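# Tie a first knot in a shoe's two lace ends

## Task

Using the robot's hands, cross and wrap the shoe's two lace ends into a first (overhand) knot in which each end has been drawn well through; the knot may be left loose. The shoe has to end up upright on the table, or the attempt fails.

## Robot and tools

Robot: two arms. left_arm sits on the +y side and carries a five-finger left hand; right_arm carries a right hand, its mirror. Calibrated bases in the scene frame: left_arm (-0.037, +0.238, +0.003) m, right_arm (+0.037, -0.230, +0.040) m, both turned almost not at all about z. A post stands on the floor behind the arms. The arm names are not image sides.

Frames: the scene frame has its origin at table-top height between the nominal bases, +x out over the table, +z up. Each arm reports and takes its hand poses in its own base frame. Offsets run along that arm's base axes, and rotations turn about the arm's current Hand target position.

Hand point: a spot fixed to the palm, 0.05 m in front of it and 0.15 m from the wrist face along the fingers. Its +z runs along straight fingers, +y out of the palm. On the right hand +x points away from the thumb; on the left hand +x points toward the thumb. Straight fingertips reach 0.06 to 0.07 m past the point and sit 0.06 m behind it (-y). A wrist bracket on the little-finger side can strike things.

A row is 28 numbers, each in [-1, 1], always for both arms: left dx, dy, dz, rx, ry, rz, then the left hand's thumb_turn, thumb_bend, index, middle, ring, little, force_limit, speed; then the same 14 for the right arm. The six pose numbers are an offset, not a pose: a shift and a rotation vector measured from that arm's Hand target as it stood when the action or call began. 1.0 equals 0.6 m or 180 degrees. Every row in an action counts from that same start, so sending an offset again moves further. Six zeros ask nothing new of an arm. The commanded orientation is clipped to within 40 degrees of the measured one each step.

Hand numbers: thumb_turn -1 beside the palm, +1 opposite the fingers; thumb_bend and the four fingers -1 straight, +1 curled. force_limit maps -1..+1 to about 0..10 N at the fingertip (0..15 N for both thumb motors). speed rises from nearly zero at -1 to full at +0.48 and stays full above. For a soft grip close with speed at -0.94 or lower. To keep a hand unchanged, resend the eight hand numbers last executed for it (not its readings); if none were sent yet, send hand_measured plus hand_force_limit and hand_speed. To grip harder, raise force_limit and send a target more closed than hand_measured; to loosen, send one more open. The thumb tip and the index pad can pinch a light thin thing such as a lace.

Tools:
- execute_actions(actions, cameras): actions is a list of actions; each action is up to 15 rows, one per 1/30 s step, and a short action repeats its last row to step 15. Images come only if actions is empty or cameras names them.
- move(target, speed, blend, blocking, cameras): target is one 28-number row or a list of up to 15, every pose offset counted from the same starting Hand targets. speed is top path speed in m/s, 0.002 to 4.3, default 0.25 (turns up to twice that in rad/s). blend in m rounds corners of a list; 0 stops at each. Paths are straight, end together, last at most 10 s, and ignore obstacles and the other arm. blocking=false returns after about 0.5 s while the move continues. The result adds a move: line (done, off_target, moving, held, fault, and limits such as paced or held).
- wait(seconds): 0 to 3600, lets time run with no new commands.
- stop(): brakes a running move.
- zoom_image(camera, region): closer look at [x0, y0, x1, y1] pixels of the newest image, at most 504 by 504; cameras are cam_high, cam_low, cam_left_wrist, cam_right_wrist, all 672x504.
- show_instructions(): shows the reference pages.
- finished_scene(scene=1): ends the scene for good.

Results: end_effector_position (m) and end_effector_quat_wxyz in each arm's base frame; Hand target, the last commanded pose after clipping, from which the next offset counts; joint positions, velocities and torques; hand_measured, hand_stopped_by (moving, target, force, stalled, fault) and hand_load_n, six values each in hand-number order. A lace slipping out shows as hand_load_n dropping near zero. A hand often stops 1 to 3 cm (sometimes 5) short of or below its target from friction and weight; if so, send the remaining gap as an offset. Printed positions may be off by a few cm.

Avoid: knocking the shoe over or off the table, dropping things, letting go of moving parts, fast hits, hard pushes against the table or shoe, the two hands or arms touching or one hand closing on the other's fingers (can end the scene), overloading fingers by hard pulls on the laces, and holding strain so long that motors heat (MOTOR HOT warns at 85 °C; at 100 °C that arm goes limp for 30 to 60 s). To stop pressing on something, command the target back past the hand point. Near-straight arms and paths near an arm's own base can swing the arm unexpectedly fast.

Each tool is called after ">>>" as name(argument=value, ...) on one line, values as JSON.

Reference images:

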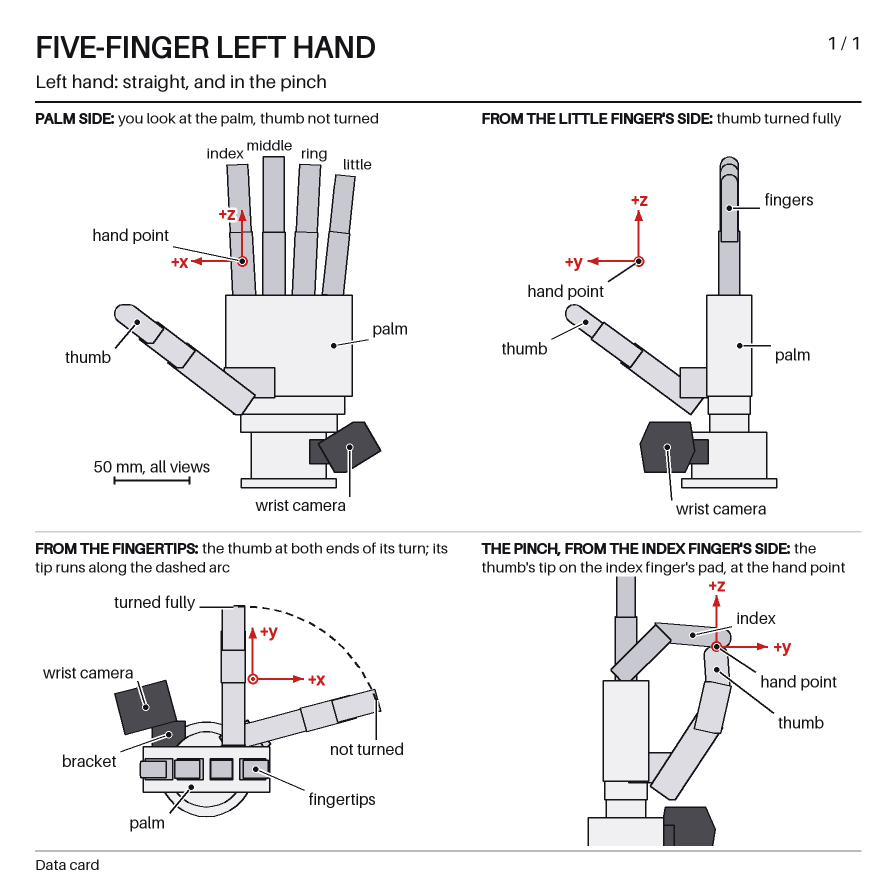

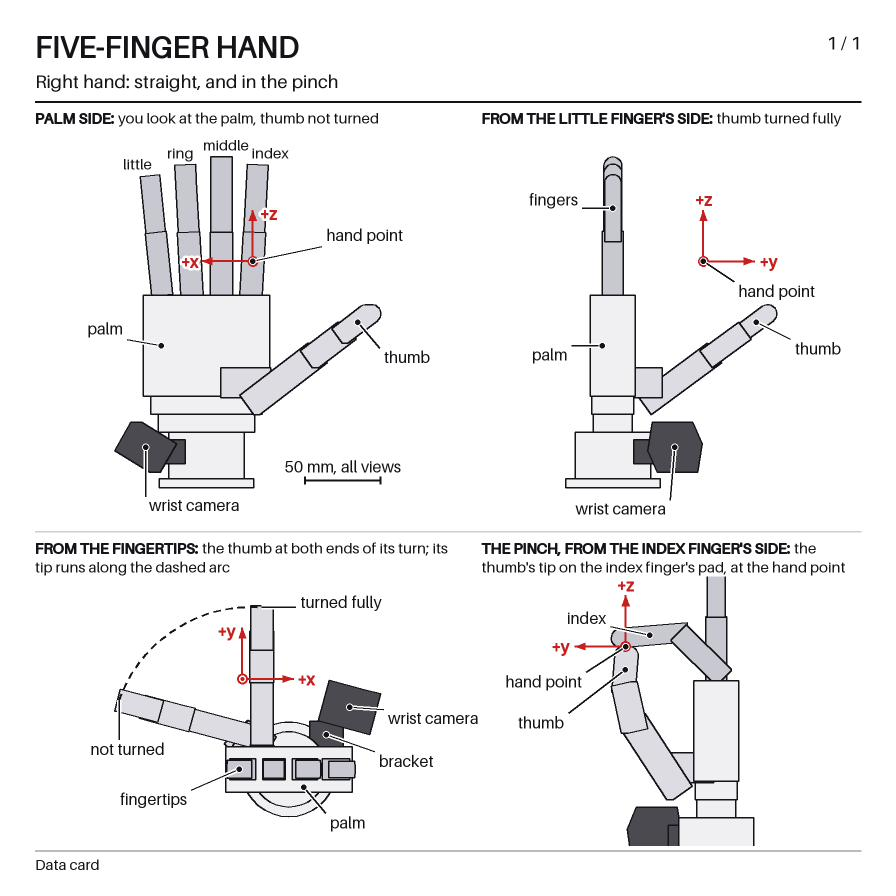

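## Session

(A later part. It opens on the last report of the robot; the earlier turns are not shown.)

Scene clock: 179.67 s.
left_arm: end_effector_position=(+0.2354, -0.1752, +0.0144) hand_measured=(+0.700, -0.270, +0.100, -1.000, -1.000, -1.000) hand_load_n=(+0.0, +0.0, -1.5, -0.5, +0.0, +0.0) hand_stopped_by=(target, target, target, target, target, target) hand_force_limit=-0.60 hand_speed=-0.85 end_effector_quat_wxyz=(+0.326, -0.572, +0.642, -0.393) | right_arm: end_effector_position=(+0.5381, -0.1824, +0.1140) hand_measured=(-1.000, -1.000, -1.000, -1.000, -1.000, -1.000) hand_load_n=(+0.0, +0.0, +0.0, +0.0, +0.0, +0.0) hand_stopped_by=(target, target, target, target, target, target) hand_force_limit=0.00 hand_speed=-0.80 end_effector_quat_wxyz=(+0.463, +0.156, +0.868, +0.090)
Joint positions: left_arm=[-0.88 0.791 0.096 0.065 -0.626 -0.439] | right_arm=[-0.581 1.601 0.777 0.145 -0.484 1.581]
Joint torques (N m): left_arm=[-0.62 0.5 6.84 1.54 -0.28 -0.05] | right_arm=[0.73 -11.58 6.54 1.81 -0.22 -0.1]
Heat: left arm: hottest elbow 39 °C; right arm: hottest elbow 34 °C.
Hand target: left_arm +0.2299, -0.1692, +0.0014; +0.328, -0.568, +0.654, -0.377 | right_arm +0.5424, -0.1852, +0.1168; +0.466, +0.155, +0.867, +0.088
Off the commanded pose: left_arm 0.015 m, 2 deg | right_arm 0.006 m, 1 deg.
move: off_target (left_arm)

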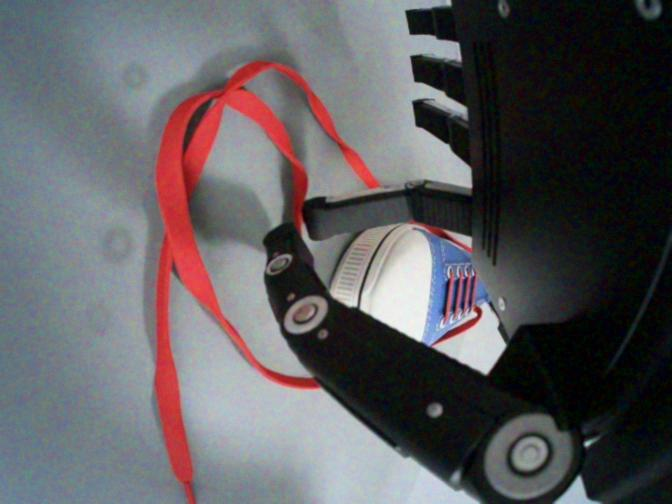

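>>> move(target=[0,0,0,0,0,0,0.7,-0.25,0.24,-1,-1,-1,-0.4,-0.9,0,0,0,0,0,0,-1,-1,-1,-1,-1,-1,0,-0.8], speed=0.05, cameras=["cam_left_wrist"])

>>> zoom_image(camera="cam_left_wrist", region=[220, 140, 400, 340])

Scene clock: 180.80 s.
left_arm: end_effector_position=(+0.2348, -0.1729, +0.0120) hand_measured=(+0.700, -0.250, +0.240, -1.000, -1.000, -1.000) hand_load_n=(+0.0, +0.0, -1.0, -0.5, +0.0, +0.0) hand_stopped_by=(target, target, target, target, target, target) hand_force_limit=-0.40 hand_speed=-0.90 end_effector_quat_wxyz=(+0.328, -0.572, +0.643, -0.389) | right_arm: end_effector_position=(+0.5381, -0.1824, +0.1140) hand_measured=(-1.000, -1.000, -1.000, -1.000, -1.000, -1.000) hand_load_n=(+0.0, +0.0, +0.0, +0.0, +0.0, +0.0) hand_stopped_by=(target, target, target, target, target, target) hand_force_limit=0.00 hand_speed=-0.80 end_effector_quat_wxyz=(+0.463, +0.156, +0.868, +0.090)
Joint positions: left_arm=[-0.88 0.795 0.093 0.065 -0.631 -0.439] | right_arm=[-0.581 1.601 0.777 0.145 -0.484 1.581]
Joint torques (N m): left_arm=[-0.79 0.38 7.09 1.69 -0.07 -0.04] | right_arm=[0.79 -10.64 6.54 1.98 -0.25 -0.03]
Heat: left arm: hottest elbow 38 °C; right arm: hottest elbow 34 °C.
Hand target: left_arm +0.2299, -0.1693, +0.0015; +0.328, -0.568, +0.654, -0.377 | right_arm +0.5424, -0.1852, +0.1168; +0.466, +0.155, +0.867, +0.088
Off the commanded pose: left_arm 0.012 m, 2 deg | right_arm 0.006 m, 1 deg.
move: done

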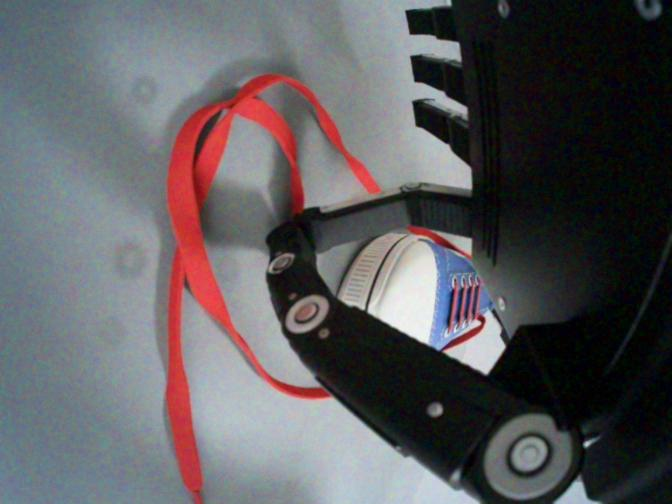

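Scaled by 2.520 from the camera's image (finer frame: 960x720).

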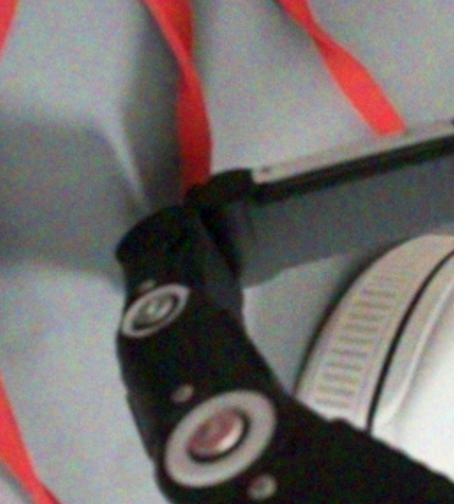

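>>> move(target=[0,0,0,0,0,0,0.7,-0.22,0.34,-1,-1,-1,-0.2,-0.9,0,0,0,0,0,0,-1,-1,-1,-1,-1,-1,0,-0.8], speed=0.05, cameras=["cam_left_wrist"])

>>> zoom_image(camera="cam_left_wrist", region=[220, 140, 400, 340])

Scene clock: 181.57 s.
left_arm: end_effector_position=(+0.2347, -0.1729, +0.0118) hand_measured=(+0.700, -0.222, +0.302, -1.000, -1.000, -1.000) hand_load_n=(+0.0, +4.0, +5.0, +0.0, +0.0, +0.0) hand_stopped_by=(target, target, force, target, target, target) hand_force_limit=-0.20 hand_speed=-0.90 end_effector_quat_wxyz=(+0.328, -0.572, +0.643, -0.389) | right_arm: end_effector_position=(+0.5381, -0.1824, +0.1140) hand_measured=(-1.000, -1.000, -1.000, -1.000, -1.000, -1.000) hand_load_n=(+0.0, +0.0, +0.0, +0.0, +0.0, +0.0) hand_stopped_by=(target, target, target, target, target, target) hand_force_limit=0.00 hand_speed=-0.80 end_effector_quat_wxyz=(+0.463, +0.156, +0.868, +0.090)
Joint positions: left_arm=[-0.88 0.796 0.093 0.065 -0.631 -0.439] | right_arm=[-0.581 1.601 0.777 0.145 -0.484 1.581]
Joint torques (N m): left_arm=[-0.73 0.15 7.01 1.61 -0.06 -0.03] | right_arm=[0.79 -11.52 6.67 2.07 -0.24 -0.03]
Heat: left arm: hottest elbow 38 °C; right arm: hottest elbow 34 °C.
Hand target: left_arm +0.2299, -0.1693, +0.0015; +0.328, -0.568, +0.653, -0.377 | right_arm +0.5424, -0.1852, +0.1168; +0.466, +0.155, +0.867, +0.088
Off the commanded pose: left_arm 0.012 m, 2 deg | right_arm 0.006 m, 1 deg.
move: done

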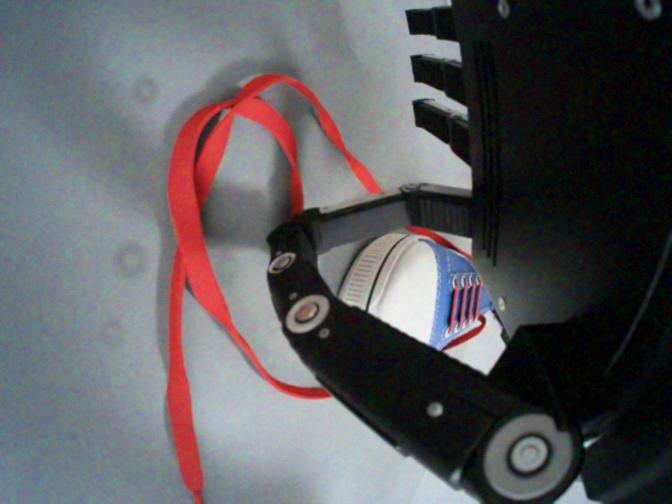

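Scaled by 2.520 from the camera's image (finer frame: 960x720).

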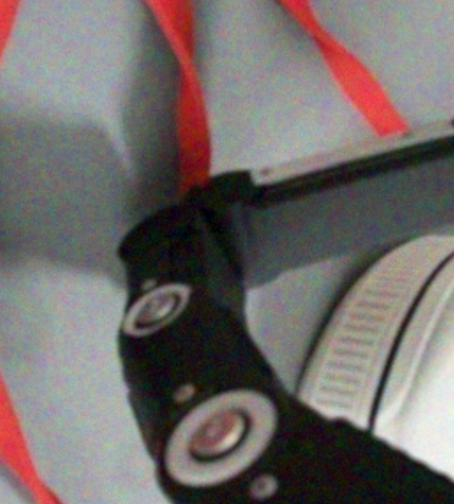

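>>> move(target=[0,0,0,0,0,0,0.7,-0.19,0.45,-1,-1,-1,0.6,-0.8,0,0,0,0,0,0,-1,-1,-1,-1,-1,-1,0,-0.8], speed=0.05, cameras=[])

>>> move(target=[0.005,-0.01,0.085,0,0,0,0.7,-0.19,0.45,-1,-1,-1,0.6,-0.8,0,0,0,0,0,0,-1,-1,-1,-1,-1,-1,0,-0.8], speed=0.08, cameras=["cam_left_wrist"])

>>> zoom_image(camera="cam_left_wrist", region=[200, 120, 400, 340])

Scene clock: 182.60 s.
left_arm: end_effector_position=(+0.2347, -0.1728, +0.0117) hand_measured=(+0.700, -0.196, +0.318, -1.000, -1.000, -1.000) hand_load_n=(+0.0, +8.0, +9.5, +0.0, +0.0, +0.0) hand_stopped_by=(target, target, force, target, target, target) hand_force_limit=0.60 hand_speed=-0.80 end_effector_quat_wxyz=(+0.328, -0.572, +0.643, -0.389) | right_arm: end_effector_position=(+0.5381, -0.1824, +0.1140) hand_measured=(-1.000, -1.000, -1.000, -1.000, -1.000, -1.000) hand_load_n=(+0.0, +0.0, +0.0, +0.0, +0.0, +0.0) hand_stopped_by=(target, target, target, target, target, target) hand_force_limit=0.00 hand_speed=-0.80 end_effector_quat_wxyz=(+0.463, +0.156, +0.868, +0.090)
Joint positions: left_arm=[-0.88 0.796 0.093 0.065 -0.631 -0.439] | right_arm=[-0.581 1.601 0.777 0.145 -0.484 1.581]
Joint torques (N m): left_arm=[-0.62 0.09 7.08 1.66 -0.05 -0.04] | right_arm=[0.56 -11.63 6.67 1.98 -0.21 -0.07]
Heat: left arm: hottest elbow 38 °C; right arm: hottest elbow 34 °C.
Hand target: left_arm +0.2299, -0.1692, +0.0014; +0.328, -0.568, +0.654, -0.377 | right_arm +0.5424, -0.1852, +0.1168; +0.466, +0.155, +0.867, +0.088
Off the commanded pose: left_arm 0.012 m, 2 deg | right_arm 0.006 m, 1 deg.
move: done

Scene clock: 183.90 s.
left_arm: end_effector_position=(+0.2243, -0.1610, +0.0276) hand_measured=(+0.700, -0.196, +0.318, -1.000, -1.000, -1.000) hand_load_n=(+0.0, +8.5, +9.5, +0.0, +0.0, +0.0) hand_stopped_by=(target, target, force, target, target, target) hand_force_limit=0.60 hand_speed=-0.80 end_effector_quat_wxyz=(+0.329, -0.571, +0.663, -0.355) | right_arm: end_effector_position=(+0.5381, -0.1824, +0.1140) hand_measured=(-1.000, -1.000, -1.000, -1.000, -1.000, -1.000) hand_load_n=(+0.0, -0.5, +0.0, +0.0, +0.0, +0.0) hand_stopped_by=(target, target, target, target, target, target) hand_force_limit=0.00 hand_speed=-0.80 end_effector_quat_wxyz=(+0.463, +0.156, +0.868, +0.090)
Joint positions: left_arm=[-0.881 0.644 0.151 -0.224 -0.629 -0.439] | right_arm=[-0.581 1.601 0.777 0.145 -0.484 1.581]
Joint torques (N m): left_arm=[-0.79 -1.67 12.74 1.14 -0.36 -0.07] | right_arm=[0.97 -11.22 6.58 1.99 -0.21 -0.08]
Heat: left arm: hottest elbow 38 °C; right arm: hottest elbow 34 °C.
Hand target: left_arm +0.2329, -0.1752, +0.0524; +0.328, -0.568, +0.653, -0.377 | right_arm +0.5424, -0.1852, +0.1168; +0.466, +0.155, +0.867, +0.088
Off the commanded pose: left_arm 0.030 m, 3 deg | right_arm 0.006 m, 1 deg.
move: off_target (left_arm)

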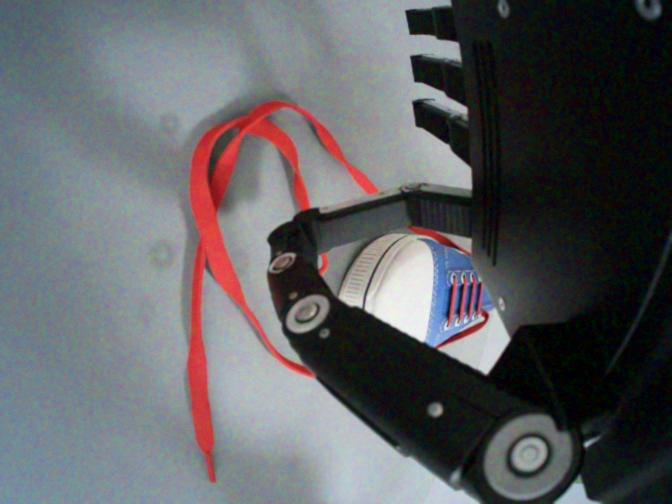

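Scaled by 2.291 from the camera's image (finer frame: 960x720).

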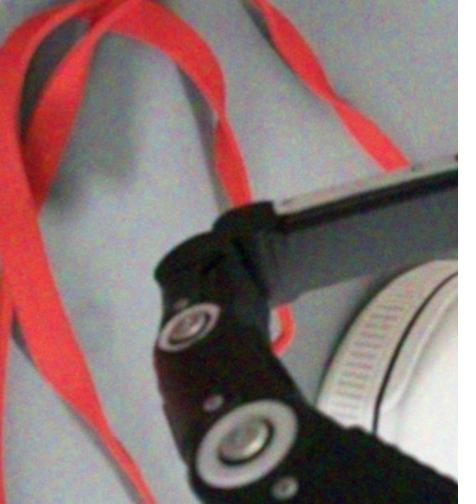

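>>> move(target=[0.01,0.0,0.05,0,0,0,0.7,-0.19,0.45,-1,-1,-1,0.6,-0.8,0,0,0,0,0,0,-1,-1,-1,-1,-1,-1,0,-0.8], speed=0.08, cameras=["cam_left_wrist","cam_low"])

>>> zoom_image(camera="cam_left_wrist", region=[200, 120, 400, 340])

Scene clock: 185.23 s.
left_arm: end_effector_position=(+0.2289, -0.1667, +0.0569) hand_measured=(+0.700, -0.196, +0.318, -1.000, -1.000, -1.000) hand_load_n=(+0.0, +8.5, +9.5, +0.0, +0.0, +0.0) hand_stopped_by=(target, target, force, target, target, target) hand_force_limit=0.60 hand_speed=-0.80 end_effector_quat_wxyz=(+0.325, -0.570, +0.663, -0.359) | right_arm: end_effector_position=(+0.5381, -0.1824, +0.1140) hand_measured=(-1.000, -1.000, -1.000, -1.000, -1.000, -1.000) hand_load_n=(+0.0, -0.5, +0.0, +0.0, +0.0, +0.0) hand_stopped_by=(target, target, target, target, target, target) hand_force_limit=0.00 hand_speed=-0.80 end_effector_quat_wxyz=(+0.463, +0.156, +0.868, +0.090)
Joint positions: left_arm=[-0.871 0.593 0.221 -0.334 -0.613 -0.431] | right_arm=[-0.581 1.601 0.777 0.145 -0.484 1.581]
Joint torques (N m): left_arm=[0.03 -1.61 13.22 1.25 -0.19 0.04] | right_arm=[0.67 -11.11 6.43 1.94 -0.21 -0.03]
Heat: left arm: hottest elbow 39 °C; right arm: hottest elbow 34 °C.
Hand target: left_arm +0.2389, -0.1753, +0.0824; +0.328, -0.568, +0.654, -0.377 | right_arm +0.5424, -0.1852, +0.1168; +0.466, +0.155, +0.867, +0.088
Off the commanded pose: left_arm 0.029 m, 2 deg | right_arm 0.006 m, 1 deg.
move: off_target (left_arm)
Images, in order (width x height): cam_low 672x504, cam_left_wrist 672x504.

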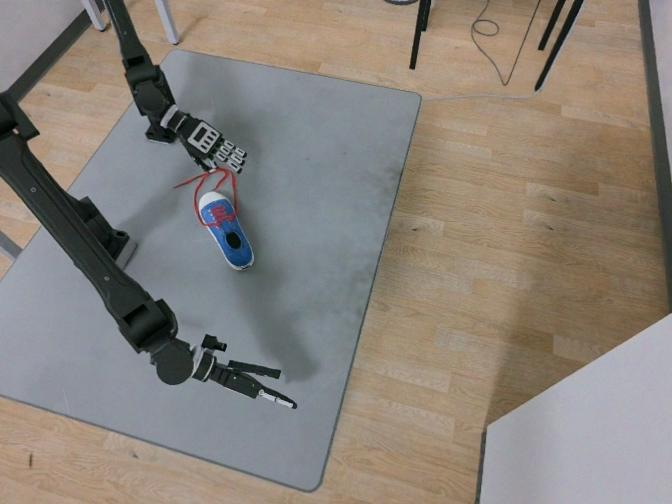

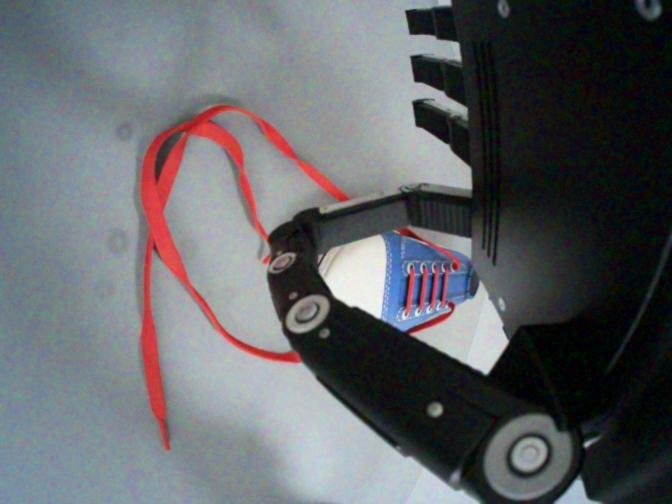

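Scaled by 2.291 from the camera's image (finer frame: 960x720).

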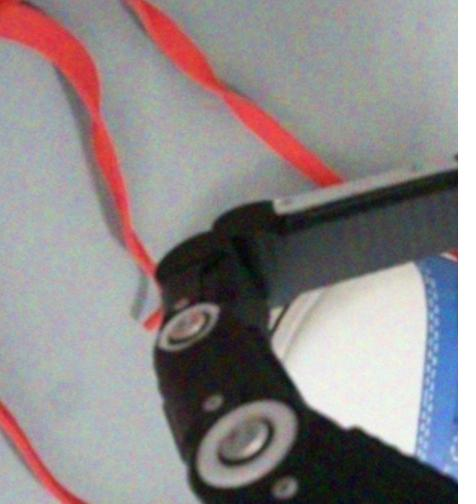

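>>> move(target=[0.05,0.02,0.03,0,0,0,0.7,-0.3,0.0,-1,-1,-1,-0.2,-0.7,0,0,0,0,0,0,-1,-1,-1,-1,-1,-1,0,-0.8], speed=0.1, cameras=["cam_left_wrist"])

>>> zoom_image(camera="cam_left_wrist", region=[80, 90, 380, 380])

Scene clock: 187.07 s.
left_arm: end_effector_position=(+0.2538, -0.1531, +0.0758) hand_measured=(+0.700, -0.300, +0.000, -1.000, -1.000, -1.000) hand_load_n=(+0.0, +0.0, +0.5, +0.0, +0.0, +0.0) hand_stopped_by=(target, target, target, target, target, target) hand_force_limit=-0.20 hand_speed=-0.70 end_effector_quat_wxyz=(+0.322, -0.574, +0.663, -0.358) | right_arm: end_effector_position=(+0.5381, -0.1824, +0.1140) hand_measured=(-1.000, -1.000, -1.000, -1.000, -1.000, -1.000) hand_load_n=(+0.0, +0.0, +0.0, +0.0, +0.0, -0.5) hand_stopped_by=(target, target, target, target, target, target) hand_force_limit=0.00 hand_speed=-0.80 end_effector_quat_wxyz=(+0.463, +0.156, +0.868, +0.090)
Joint positions: left_arm=[-0.698 0.593 0.267 -0.322 -0.475 -0.314] | right_arm=[-0.581 1.601 0.777 0.145 -0.484 1.581]
Joint torques (N m): left_arm=[0.15 0.09 13.67 2.28 -0.06 0.02] | right_arm=[0.15 -11.22 6.74 1.73 -0.29 -0.1]
Heat: left arm: hottest elbow 39 °C; right arm: hottest elbow 34 °C.
Hand target: left_arm +0.2689, -0.1632, +0.1003; +0.328, -0.568, +0.654, -0.377 | right_arm +0.5424, -0.1852, +0.1168; +0.466, +0.155, +0.867, +0.088
Off the commanded pose: left_arm 0.031 m, 3 deg | right_arm 0.006 m, 1 deg.
move: off_target (left_arm)

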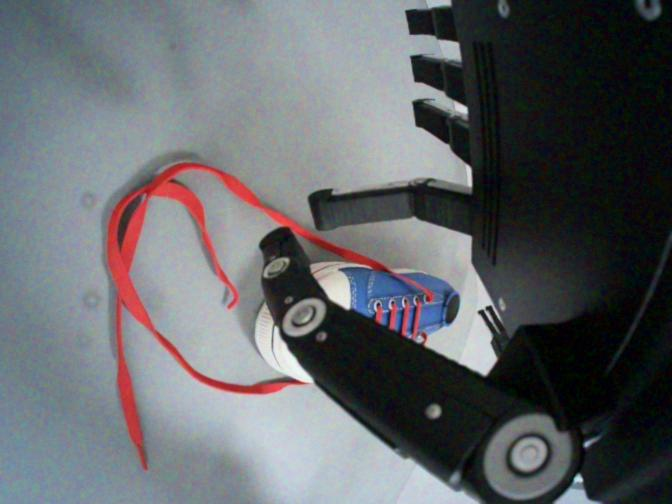

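Scaled by 1.680 from the camera's image (finer frame: 960x720).

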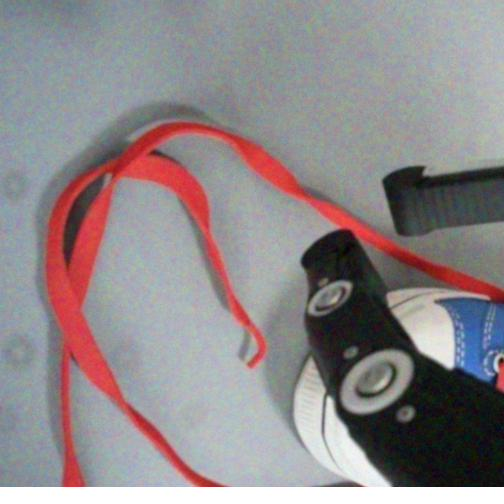

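>>> move(target=[[-0.0373,-0.035,-0.075,0,0,0,0.7,-0.26,0.1,-1,-1,-1,-0.2,-0.7,0,0,0,0,0,0,-1,-1,-1,-1,-1,-1,0,-0.8],[-0.0373,-0.0347,-0.1205,0,0,0,0.7,-0.26,0.1,-1,-1,-1,-0.2,-0.7,0,0,0,0,0,0,-1,-1,-1,-1,-1,-1,0,-0.8]], speed=0.12, blend=0.01, cameras=["cam_left_wrist"])

>>> zoom_image(camera="cam_left_wrist", region=[160, 120, 400, 360])

Scene clock: 190.90 s.
left_arm: end_effector_position=(+0.2432, -0.1785, +0.0236) hand_measured=(+0.700, -0.260, +0.100, -1.000, -1.000, -1.000) hand_load_n=(+0.0, +0.0, +0.0, +0.0, +0.0, -0.5) hand_stopped_by=(target, target, target, target, target, target) hand_force_limit=-0.20 hand_speed=-0.70 end_effector_quat_wxyz=(+0.330, -0.565, +0.661, -0.368) | right_arm: end_effector_position=(+0.5381, -0.1824, +0.1140) hand_measured=(-1.000, -1.000, -1.000, -1.000, -1.000, -1.000) hand_load_n=(+0.0, +0.0, +0.0, +0.0, +0.0, +0.0) hand_stopped_by=(target, target, target, target, target, target) hand_force_limit=0.00 hand_speed=-0.80 end_effector_quat_wxyz=(+0.463, +0.156, +0.868, +0.090)
Joint positions: left_arm=[-0.859 0.813 0.165 -0.026 -0.607 -0.404] | right_arm=[-0.581 1.601 0.777 0.145 -0.484 1.581]
Joint torques (N m): left_arm=[-0.73 -1.38 8.68 2.17 -0.39 -0.25] | right_arm=[1.08 -10.99 6.78 1.87 -0.18 -0.01]
Heat: left arm: hottest elbow 39 °C; right arm: hottest elbow 34 °C.
Hand target: left_arm +0.2465, -0.1840, +0.0280; +0.328, -0.568, +0.653, -0.377 | right_arm +0.5424, -0.1852, +0.1168; +0.466, +0.155, +0.867, +0.088
Off the commanded pose: left_arm 0.008 m, 1 deg | right_arm 0.006 m, 1 deg.
move: done

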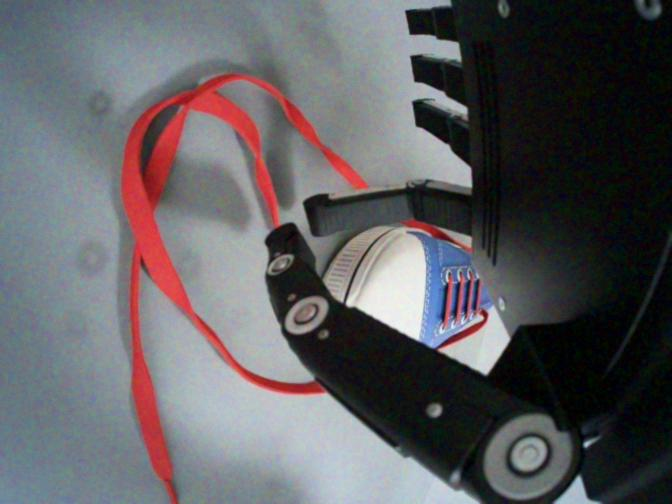

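Scaled by 2.100 from the camera's image (finer frame: 960x720).

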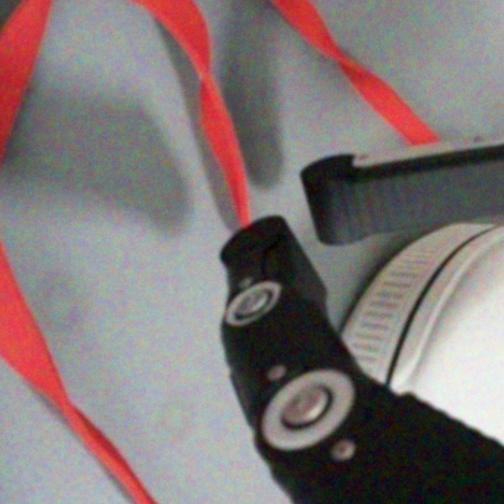

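>>> move(target=[-0.0025,0,-0.025,0,0,0,0.7,-0.24,0.17,-1,-1,-1,-0.2,-0.7,0,0,0,0,0,0,-1,-1,-1,-1,-1,-1,0,-0.8], speed=0.08, cameras=["cam_left_wrist"])

>>> zoom_image(camera="cam_left_wrist", region=[220, 140, 400, 320])

Scene clock: 192.87 s.
left_arm: end_effector_position=(+0.2451, -0.1799, +0.0128) hand_measured=(+0.700, -0.240, +0.170, -1.000, -1.000, -1.000) hand_load_n=(+0.0, +0.0, +0.0, -0.5, +0.0, +0.0) hand_stopped_by=(target, target, target, target, target, target) hand_force_limit=-0.20 hand_speed=-0.70 end_effector_quat_wxyz=(+0.331, -0.568, +0.656, -0.372) | right_arm: end_effector_position=(+0.5381, -0.1824, +0.1140) hand_measured=(-1.000, -1.000, -1.000, -1.000, -1.000, -1.000) hand_load_n=(+0.0, +0.0, +0.0, +0.0, +0.5, +0.0) hand_stopped_by=(target, target, target, target, target, target) hand_force_limit=0.00 hand_speed=-0.80 end_effector_quat_wxyz=(+0.463, +0.156, +0.868, +0.090)
Joint positions: left_arm=[-0.861 0.881 0.143 0.072 -0.614 -0.411] | right_arm=[-0.581 1.601 0.777 0.145 -0.484 1.581]
Joint torques (N m): left_arm=[-0.67 -1.73 7.66 2.25 -0.31 -0.22] | right_arm=[0.38 -11.93 6.74 1.74 -0.18 -0.07]
Heat: left arm: hottest elbow 39 °C; right arm: hottest elbow 34 °C.
Hand target: left_arm +0.2450, -0.1840, +0.0131; +0.328, -0.568, +0.653, -0.377 | right_arm +0.5424, -0.1852, +0.1168; +0.466, +0.155, +0.867, +0.088
Off the commanded pose: left_arm 0.004 m, 1 deg | right_arm 0.006 m, 1 deg.
move: done

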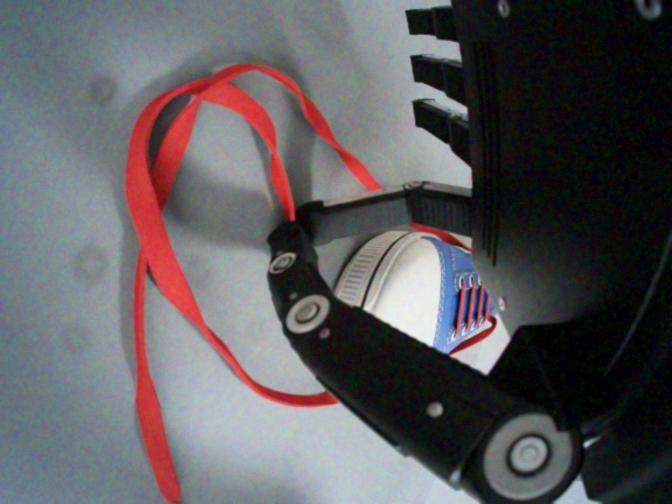

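Scaled by 2.800 from the camera's image (finer frame: 960x720).

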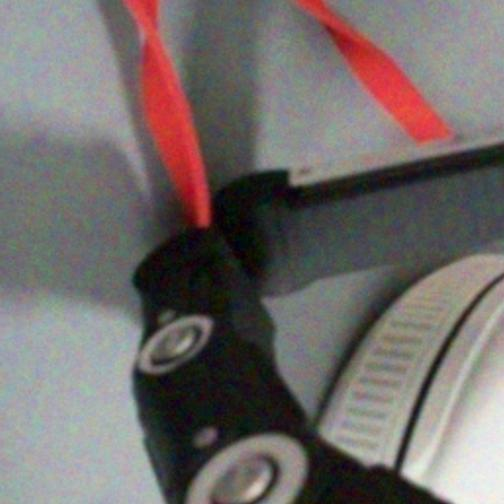

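>>> move(target=[0.001,0.002,-0.009,0,0,0,0.7,-0.24,0.15,-1,-1,-1,-0.2,-0.7,0,0,0,0,0,0,-1,-1,-1,-1,-1,-1,0,-0.8], speed=0.05, cameras=["cam_left_wrist"])

>>> zoom_image(camera="cam_left_wrist", region=[220, 140, 400, 320])

Scene clock: 194.20 s.
left_arm: end_effector_position=(+0.2469, -0.1820, +0.0119) hand_measured=(+0.700, -0.240, +0.152, -1.000, -1.000, -1.000) hand_load_n=(+0.0, +0.5, -6.5, +0.0, +0.0, +0.0) hand_stopped_by=(target, target, target, target, target, target) hand_force_limit=-0.20 hand_speed=-0.70 end_effector_quat_wxyz=(+0.331, -0.568, +0.652, -0.379) | right_arm: end_effector_position=(+0.5381, -0.1824, +0.1140) hand_measured=(-1.000, -1.000, -1.000, -1.000, -1.000, -1.000) hand_load_n=(+0.0, +0.0, +0.0, +0.0, +0.0, +0.0) hand_stopped_by=(target, target, target, target, target, target) hand_force_limit=0.00 hand_speed=-0.80 end_effector_quat_wxyz=(+0.463, +0.156, +0.868, +0.090)
Joint positions: left_arm=[-0.861 0.9 0.136 0.114 -0.614 -0.411] | right_arm=[-0.581 1.601 0.777 0.145 -0.484 1.581]
Joint torques (N m): left_arm=[-0.32 -0.97 7.25 2.21 -0.07 -0.19] | right_arm=[0.73 -11.81 6.54 2.04 -0.27 -0.07]
Heat: left arm: hottest elbow 39 °C; right arm: hottest elbow 34 °C.
Hand target: left_arm +0.2456, -0.1828, +0.0077; +0.328, -0.568, +0.653, -0.377 | right_arm +0.5424, -0.1852, +0.1168; +0.466, +0.155, +0.867, +0.088
Off the commanded pose: left_arm 0.004 m, 0 deg | right_arm 0.006 m, 1 deg.
move: done

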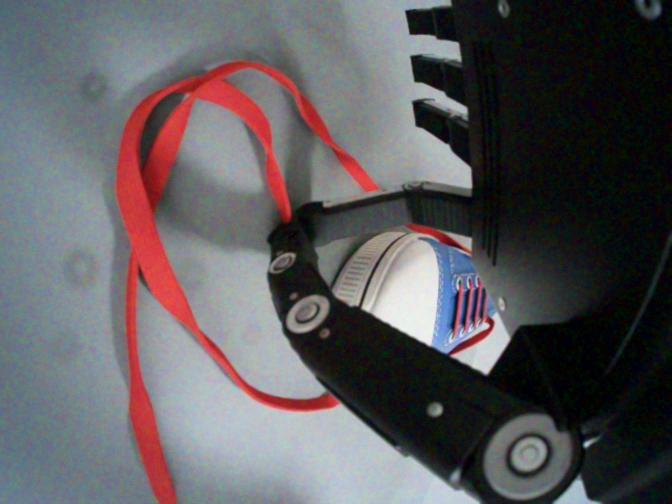

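Scaled by 2.800 from the camera's image (finer frame: 960x720).

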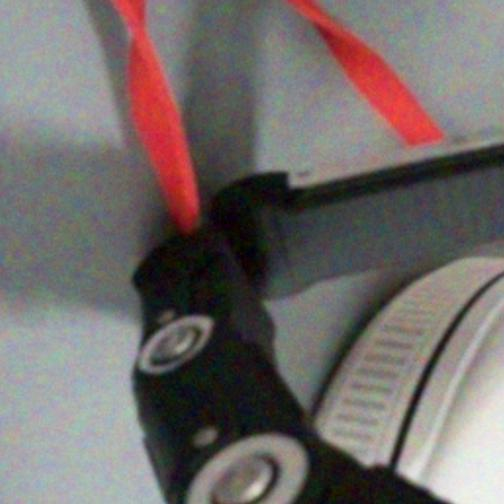

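>>> move(target=[0.025,-0.01,0.06,0,0,0,0.7,-0.25,0.2,-1,-1,-1,-0.2,-0.7,0,0,0,0,0,0,-1,-1,-1,-1,-1,-1,0,-0.8], speed=0.1, cameras=["cam_left_wrist"])

>>> zoom_image(camera="cam_left_wrist", region=[220, 140, 400, 320])

Scene clock: 197.60 s.
left_arm: end_effector_position=(+0.2478, -0.1785, +0.0228) hand_measured=(+0.700, -0.250, +0.200, -1.000, -1.000, -1.000) hand_load_n=(+0.0, +0.0, +0.0, +0.0, -0.5, +0.0) hand_stopped_by=(target, target, target, target, target, target) hand_force_limit=-0.20 hand_speed=-0.70 end_effector_quat_wxyz=(+0.325, -0.571, +0.662, -0.361) | right_arm: end_effector_position=(+0.5381, -0.1824, +0.1140) hand_measured=(-1.000, -1.000, -1.000, -1.000, -1.000, -1.000) hand_load_n=(+0.0, +0.0, +0.0, +0.0, +0.0, +0.0) hand_stopped_by=(target, target, target, target, target, target) hand_force_limit=0.00 hand_speed=-0.80 end_effector_quat_wxyz=(+0.463, +0.156, +0.868, +0.090)
Joint positions: left_arm=[-0.832 0.837 0.18 -0.028 -0.582 -0.402] | right_arm=[-0.581 1.601 0.777 0.145 -0.484 1.581]
Joint torques (N m): left_arm=[0.15 -3.25 11.7 1.24 -0.15 0.05] | right_arm=[0.73 -10.87 6.72 2.07 -0.23 -0.03]
Heat: left arm: hottest elbow 39 °C; right arm: hottest elbow 34 °C.
Hand target: left_arm +0.2607, -0.1887, +0.0437; +0.328, -0.569, +0.653, -0.377 | right_arm +0.5424, -0.1852, +0.1168; +0.466, +0.155, +0.867, +0.088
Off the commanded pose: left_arm 0.027 m, 2 deg | right_arm 0.006 m, 1 deg.
move: off_target (left_arm)

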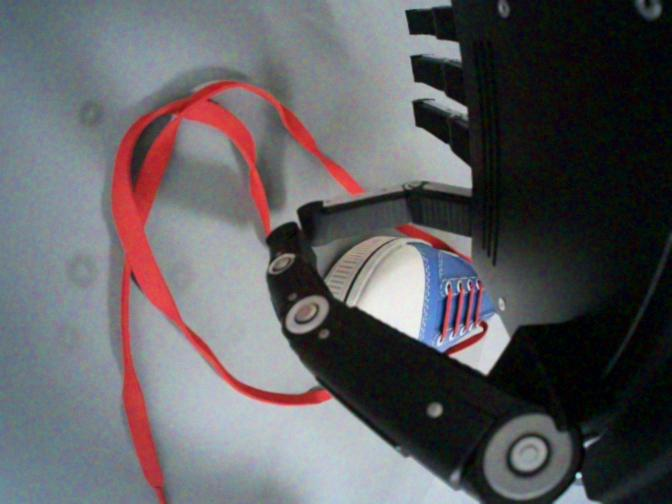

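Scaled by 2.800 from the camera's image (finer frame: 960x720).

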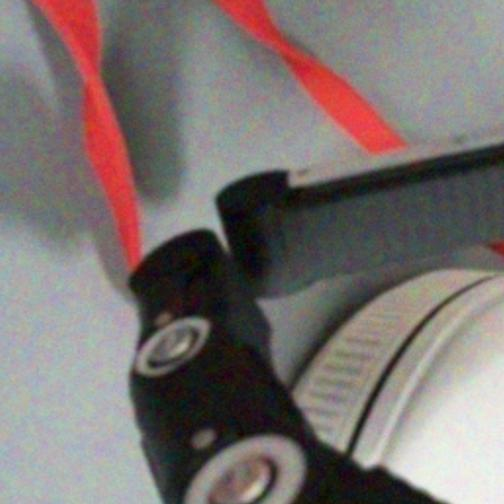

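>>> move(target=[-0.017,0.0083,-0.056,0,0,0,0.7,-0.25,0.2,-1,-1,-1,-0.2,-0.7,0,0,0,0,0,0,-1,-1,-1,-1,-1,-1,0,-0.8], speed=0.06, cameras=["cam_left_wrist"])

>>> zoom_image(camera="cam_left_wrist", region=[220, 140, 400, 320])

Scene clock: 199.37 s.
left_arm: end_effector_position=(+0.2517, -0.1807, +0.0116) hand_measured=(+0.700, -0.250, +0.200, -1.000, -1.000, -1.000) hand_load_n=(+0.0, -0.5, +0.0, +0.0, +0.0, +0.0) hand_stopped_by=(target, target, target, target, target, target) hand_force_limit=-0.20 hand_speed=-0.70 end_effector_quat_wxyz=(+0.330, -0.571, +0.651, -0.375) | right_arm: end_effector_position=(+0.5381, -0.1824, +0.1140) hand_measured=(-1.000, -1.000, -1.000, -1.000, -1.000, -1.000) hand_load_n=(+0.0, -0.5, +0.0, +0.0, +0.0, +0.0) hand_stopped_by=(target, target, target, target, target, target) hand_force_limit=0.00 hand_speed=-0.80 end_effector_quat_wxyz=(+0.463, +0.156, +0.868, +0.090)
Joint positions: left_arm=[-0.837 0.917 0.145 0.121 -0.597 -0.403] | right_arm=[-0.581 1.601 0.777 0.145 -0.484 1.581]
Joint torques (N m): left_arm=[-0.91 -1.61 7.41 2.21 -0.23 -0.14] | right_arm=[0.73 -10.64 6.71 1.89 -0.25 -0.05]
Heat: left arm: hottest elbow 39 °C; right arm: hottest elbow 34 °C.
Hand target: left_arm +0.2504, -0.1838, +0.0100; +0.328, -0.569, +0.654, -0.377 | right_arm +0.5424, -0.1852, +0.1168; +0.466, +0.155, +0.867, +0.088
Off the commanded pose: left_arm 0.004 m, 1 deg | right_arm 0.006 m, 1 deg.
move: done

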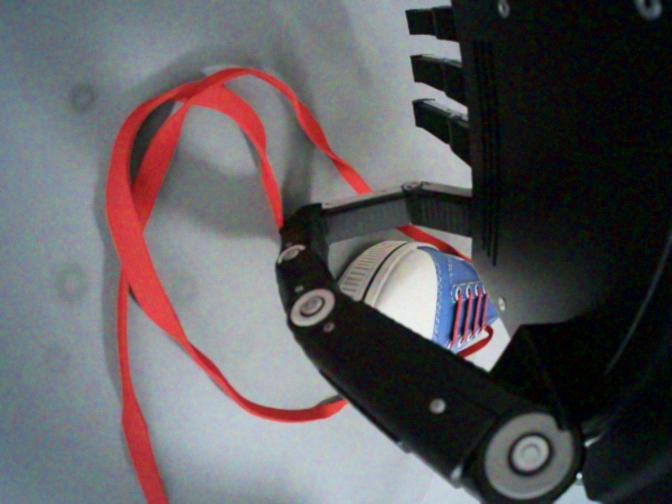

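Scaled by 2.800 from the camera's image (finer frame: 960x720).

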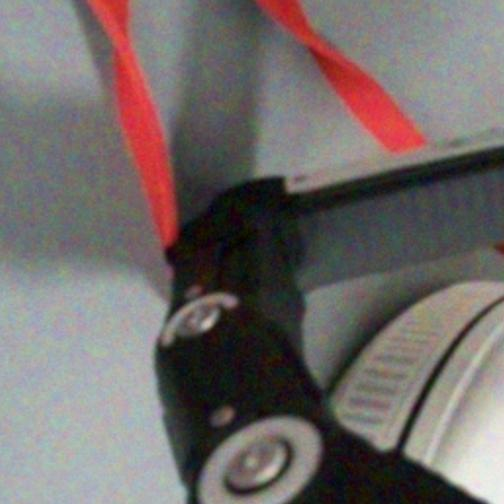

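>>> move(target=[0,0,0,0,0,0,0.7,-0.22,0.34,-1,-1,-1,-0.2,-0.9,0,0,0,0,0,0,-1,-1,-1,-1,-1,-1,0,-0.8], speed=0.05, cameras=["cam_left_wrist"])

>>> zoom_image(camera="cam_left_wrist", region=[220, 140, 400, 320])

Scene clock: 200.57 s.
left_arm: end_effector_position=(+0.2515, -0.1808, +0.0116) hand_measured=(+0.700, -0.220, +0.254, -1.000, -1.000, -1.000) hand_load_n=(+0.0, +0.0, +4.0, +0.0, -0.5, +0.0) hand_stopped_by=(target, target, force, target, target, target) hand_force_limit=-0.20 hand_speed=-0.90 end_effector_quat_wxyz=(+0.330, -0.571, +0.652, -0.375) | right_arm: end_effector_position=(+0.5381, -0.1824, +0.1140) hand_measured=(-1.000, -1.000, -1.000, -1.000, -1.000, -1.000) hand_load_n=(+0.0, +0.0, +0.0, +0.0, +0.0, +0.0) hand_stopped_by=(target, target, target, target, target, target) hand_force_limit=0.00 hand_speed=-0.80 end_effector_quat_wxyz=(+0.463, +0.156, +0.868, +0.090)
Joint positions: left_arm=[-0.837 0.917 0.145 0.121 -0.597 -0.403] | right_arm=[-0.581 1.601 0.777 0.145 -0.484 1.581]
Joint torques (N m): left_arm=[-0.85 -1.67 7.39 2.17 -0.22 -0.13] | right_arm=[1.03 -11.22 6.67 1.96 -0.2 -0.04]
Heat: left arm: hottest elbow 39 °C; right arm: hottest elbow 34 °C.
Hand target: left_arm +0.2503, -0.1839, +0.0100; +0.328, -0.568, +0.654, -0.377 | right_arm +0.5424, -0.1852, +0.1168; +0.466, +0.155, +0.867, +0.088
Off the commanded pose: left_arm 0.004 m, 0 deg | right_arm 0.006 m, 1 deg.
move: done

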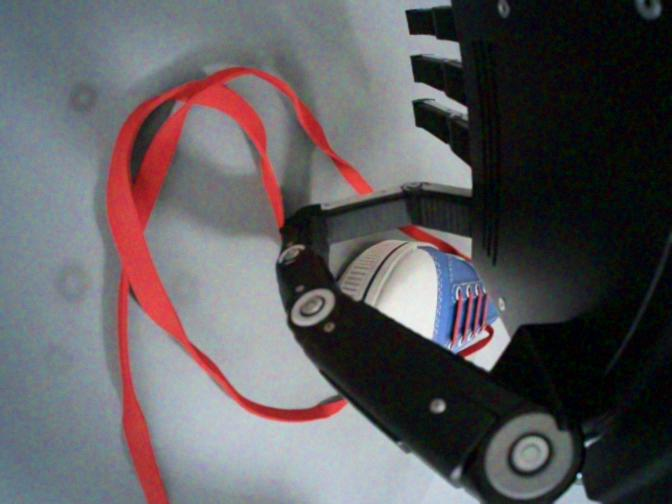

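Scaled by 2.800 from the camera's image (finer frame: 960x720).

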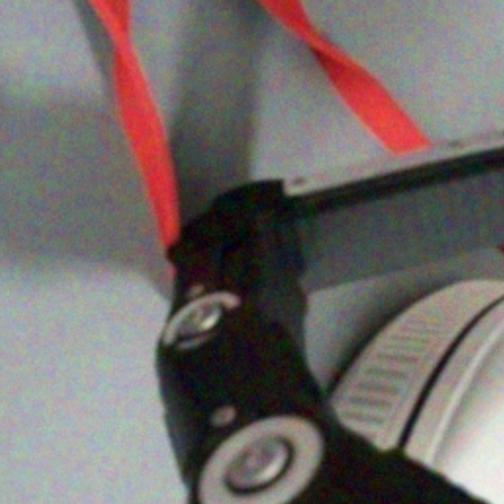

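>>> move(target=[[0.0167,-0.01,0.06,0,0,0,0.7,-0.28,0.13,-1,-1,-1,-0.2,-0.7,0,0,0,0,0,0,-1,-1,-1,-1,-1,-1,0,-0.8],[-0.004,0,0.003,0,0,0,0.7,-0.28,0.13,-1,-1,-1,-0.2,-0.7,0,0,0,0,0,0,-1,-1,-1,-1,-1,-1,0,-0.8]], speed=0.08, cameras=["cam_left_wrist"])

>>> zoom_image(camera="cam_left_wrist", region=[220, 140, 400, 320])

Scene clock: 203.07 s.
left_arm: end_effector_position=(+0.2491, -0.1803, +0.0132) hand_measured=(+0.700, -0.280, +0.130, -1.000, -1.000, -1.000) hand_load_n=(+0.0, +0.0, +0.0, +0.0, +0.0, +0.0) hand_stopped_by=(target, target, target, target, target, target) hand_force_limit=-0.20 hand_speed=-0.70 end_effector_quat_wxyz=(+0.331, -0.570, +0.653, -0.374) | right_arm: end_effector_position=(+0.5381, -0.1824, +0.1140) hand_measured=(-1.000, -1.000, -1.000, -1.000, -1.000, -1.000) hand_load_n=(+0.0, +0.0, +0.0, +0.0, +0.0, +0.0) hand_stopped_by=(target, target, target, target, target, target) hand_force_limit=0.00 hand_speed=-0.80 end_effector_quat_wxyz=(+0.463, +0.156, +0.868, +0.090)
Joint positions: left_arm=[-0.847 0.897 0.146 0.095 -0.606 -0.406] | right_arm=[-0.581 1.601 0.777 0.145 -0.484 1.581]
Joint torques (N m): left_arm=[-0.73 -1.38 7.49 2.18 -0.2 -0.16] | right_arm=[0.62 -11.34 6.56 1.83 -0.21 -0.06]
Heat: left arm: hottest elbow 39 °C; right arm: hottest elbow 34 °C.
Hand target: left_arm +0.2480, -0.1838, +0.0118; +0.328, -0.568, +0.654, -0.377 | right_arm +0.5424, -0.1852, +0.1168; +0.466, +0.155, +0.867, +0.088
Off the commanded pose: left_arm 0.004 m, 1 deg | right_arm 0.006 m, 1 deg.
move: done

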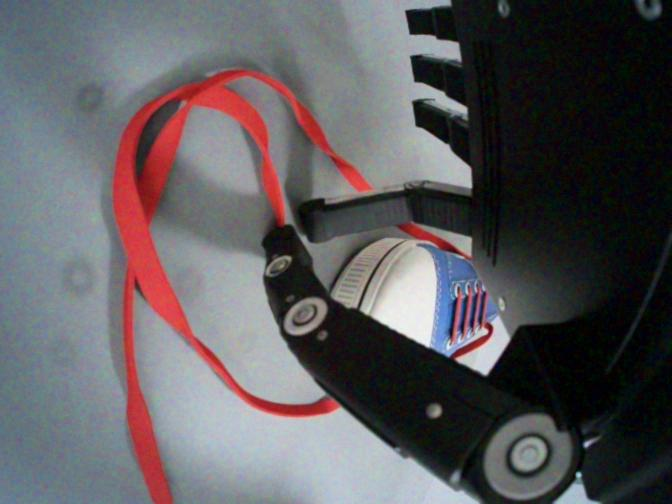

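Scaled by 2.800 from the camera's image (finer frame: 960x720).

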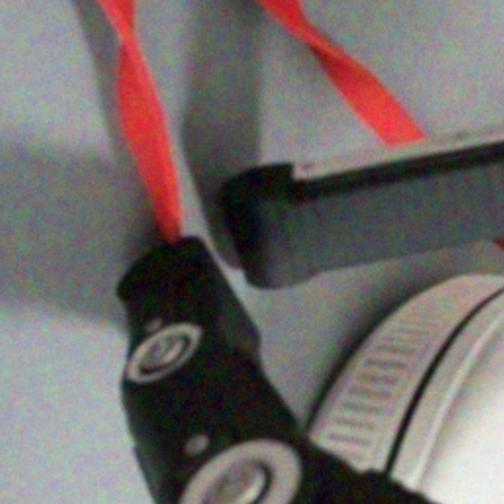

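>>> move(target=[[0,0,-0.006,0,0,0,0.7,-0.28,0.13,-1,-1,-1,-0.2,-0.9,0,0,0,0,0,0,-1,-1,-1,-1,-1,-1,0,-0.8],[0,0,-0.01,0,0,0,0.7,-0.24,0.2,-1,-1,-1,-0.2,-0.9,0,0,0,0,0,0,-1,-1,-1,-1,-1,-1,0,-0.8]], speed=0.05, cameras=["cam_left_wrist"])

>>> zoom_image(camera="cam_left_wrist", region=[220, 140, 400, 320])

Scene clock: 205.13 s.
left_arm: end_effector_position=(+0.2516, -0.1822, +0.0114) hand_measured=(+0.700, -0.240, +0.200, -1.000, -1.000, -1.000) hand_load_n=(+0.0, +0.0, +0.0, +0.0, +0.0, -0.5) hand_stopped_by=(target, target, target, target, target, target) hand_force_limit=-0.20 hand_speed=-0.90 end_effector_quat_wxyz=(+0.332, -0.570, +0.649, -0.380) | right_arm: end_effector_position=(+0.5381, -0.1824, +0.1140) hand_measured=(-1.000, -1.000, -1.000, -1.000, -1.000, -1.000) hand_load_n=(+0.0, +0.0, +0.0, +0.0, +0.0, +0.0) hand_stopped_by=(target, target, target, target, target, target) hand_force_limit=0.00 hand_speed=-0.80 end_effector_quat_wxyz=(+0.463, +0.156, +0.868, +0.090)
Joint positions: left_arm=[-0.848 0.926 0.139 0.146 -0.61 -0.406] | right_arm=[-0.581 1.601 0.777 0.145 -0.484 1.581]
Joint torques (N m): left_arm=[-1.03 -1.14 7.02 1.94 -0.03 -0.18] | right_arm=[1.44 -11.99 6.52 1.98 -0.26 -0.04]
Heat: left arm: hottest elbow 39 °C; right arm: hottest elbow 34 °C.
Hand target: left_arm +0.2480, -0.1838, +0.0058; +0.328, -0.569, +0.653, -0.377 | right_arm +0.5424, -0.1852, +0.1168; +0.466, +0.155, +0.867, +0.088
Off the commanded pose: left_arm 0.007 m, 1 deg | right_arm 0.006 m, 1 deg.
move: done

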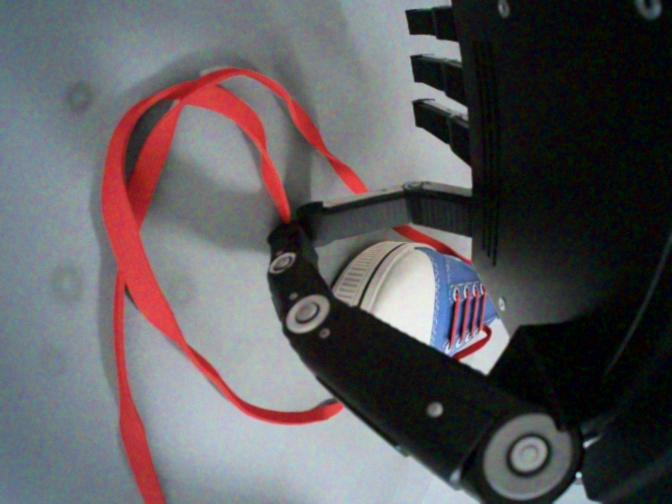

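Scaled by 2.800 from the camera's image (finer frame: 960x720).

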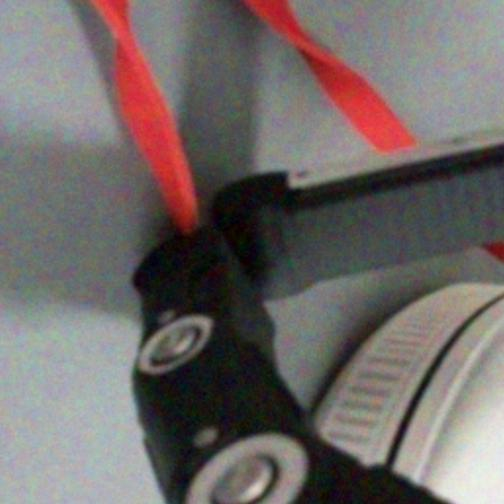

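>>> move(target=[0,0,-0.004,0,0,0,0.7,-0.2,0.36,-1,-1,-1,-0.2,-0.9,0,0,0,0,0,0,-1,-1,-1,-1,-1,-1,0,-0.8], speed=0.05, cameras=["cam_left_wrist"])

>>> zoom_image(camera="cam_left_wrist", region=[220, 140, 400, 320])

Scene clock: 206.10 s.
left_arm: end_effector_position=(+0.2527, -0.1828, +0.0102) hand_measured=(+0.700, -0.202, +0.264, -1.000, -1.000, -1.000) hand_load_n=(+0.0, +3.0, +4.0, +0.0, +0.0, +0.0) hand_stopped_by=(target, target, force, target, target, target) hand_force_limit=-0.20 hand_speed=-0.90 end_effector_quat_wxyz=(+0.333, -0.570, +0.647, -0.381) | right_arm: end_effector_position=(+0.5381, -0.1824, +0.1140) hand_measured=(-1.000, -1.000, -1.000, -1.000, -1.000, -1.000) hand_load_n=(+0.0, +0.0, +0.0, +0.0, +0.0, +0.0) hand_stopped_by=(target, target, target, target, target, target) hand_force_limit=0.00 hand_speed=-0.80 end_effector_quat_wxyz=(+0.463, +0.156, +0.868, +0.090)
Joint positions: left_arm=[-0.848 0.941 0.138 0.165 -0.612 -0.406] | right_arm=[-0.581 1.601 0.777 0.145 -0.484 1.581]
Joint torques (N m): left_arm=[-0.97 -1.14 6.76 1.87 0.09 -0.16] | right_arm=[0.97 -11.28 6.64 1.91 -0.19 -0.07]
Heat: left arm: hottest elbow 39 °C; right arm: hottest elbow 34 °C.
Hand target: left_arm +0.2481, -0.1838, +0.0035; +0.328, -0.569, +0.653, -0.377 | right_arm +0.5424, -0.1852, +0.1168; +0.466, +0.155, +0.867, +0.088
Off the commanded pose: left_arm 0.008 m, 1 deg | right_arm 0.006 m, 1 deg.
move: done

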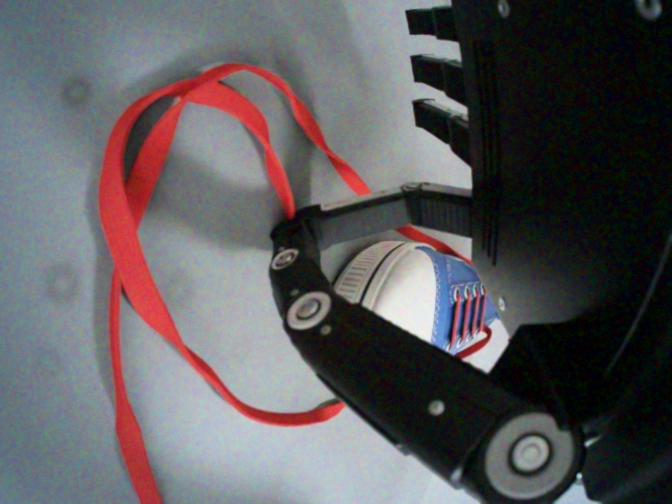

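Scaled by 2.800 from the camera's image (finer frame: 960x720).

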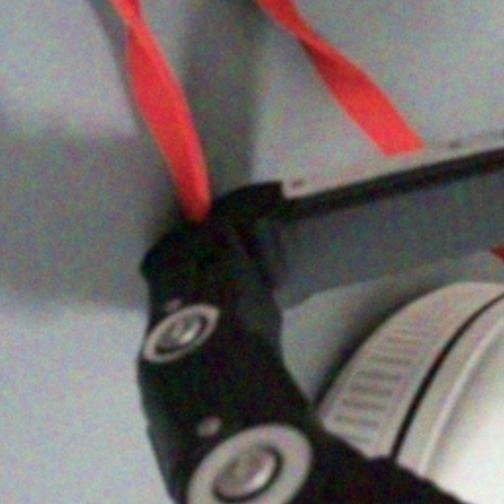

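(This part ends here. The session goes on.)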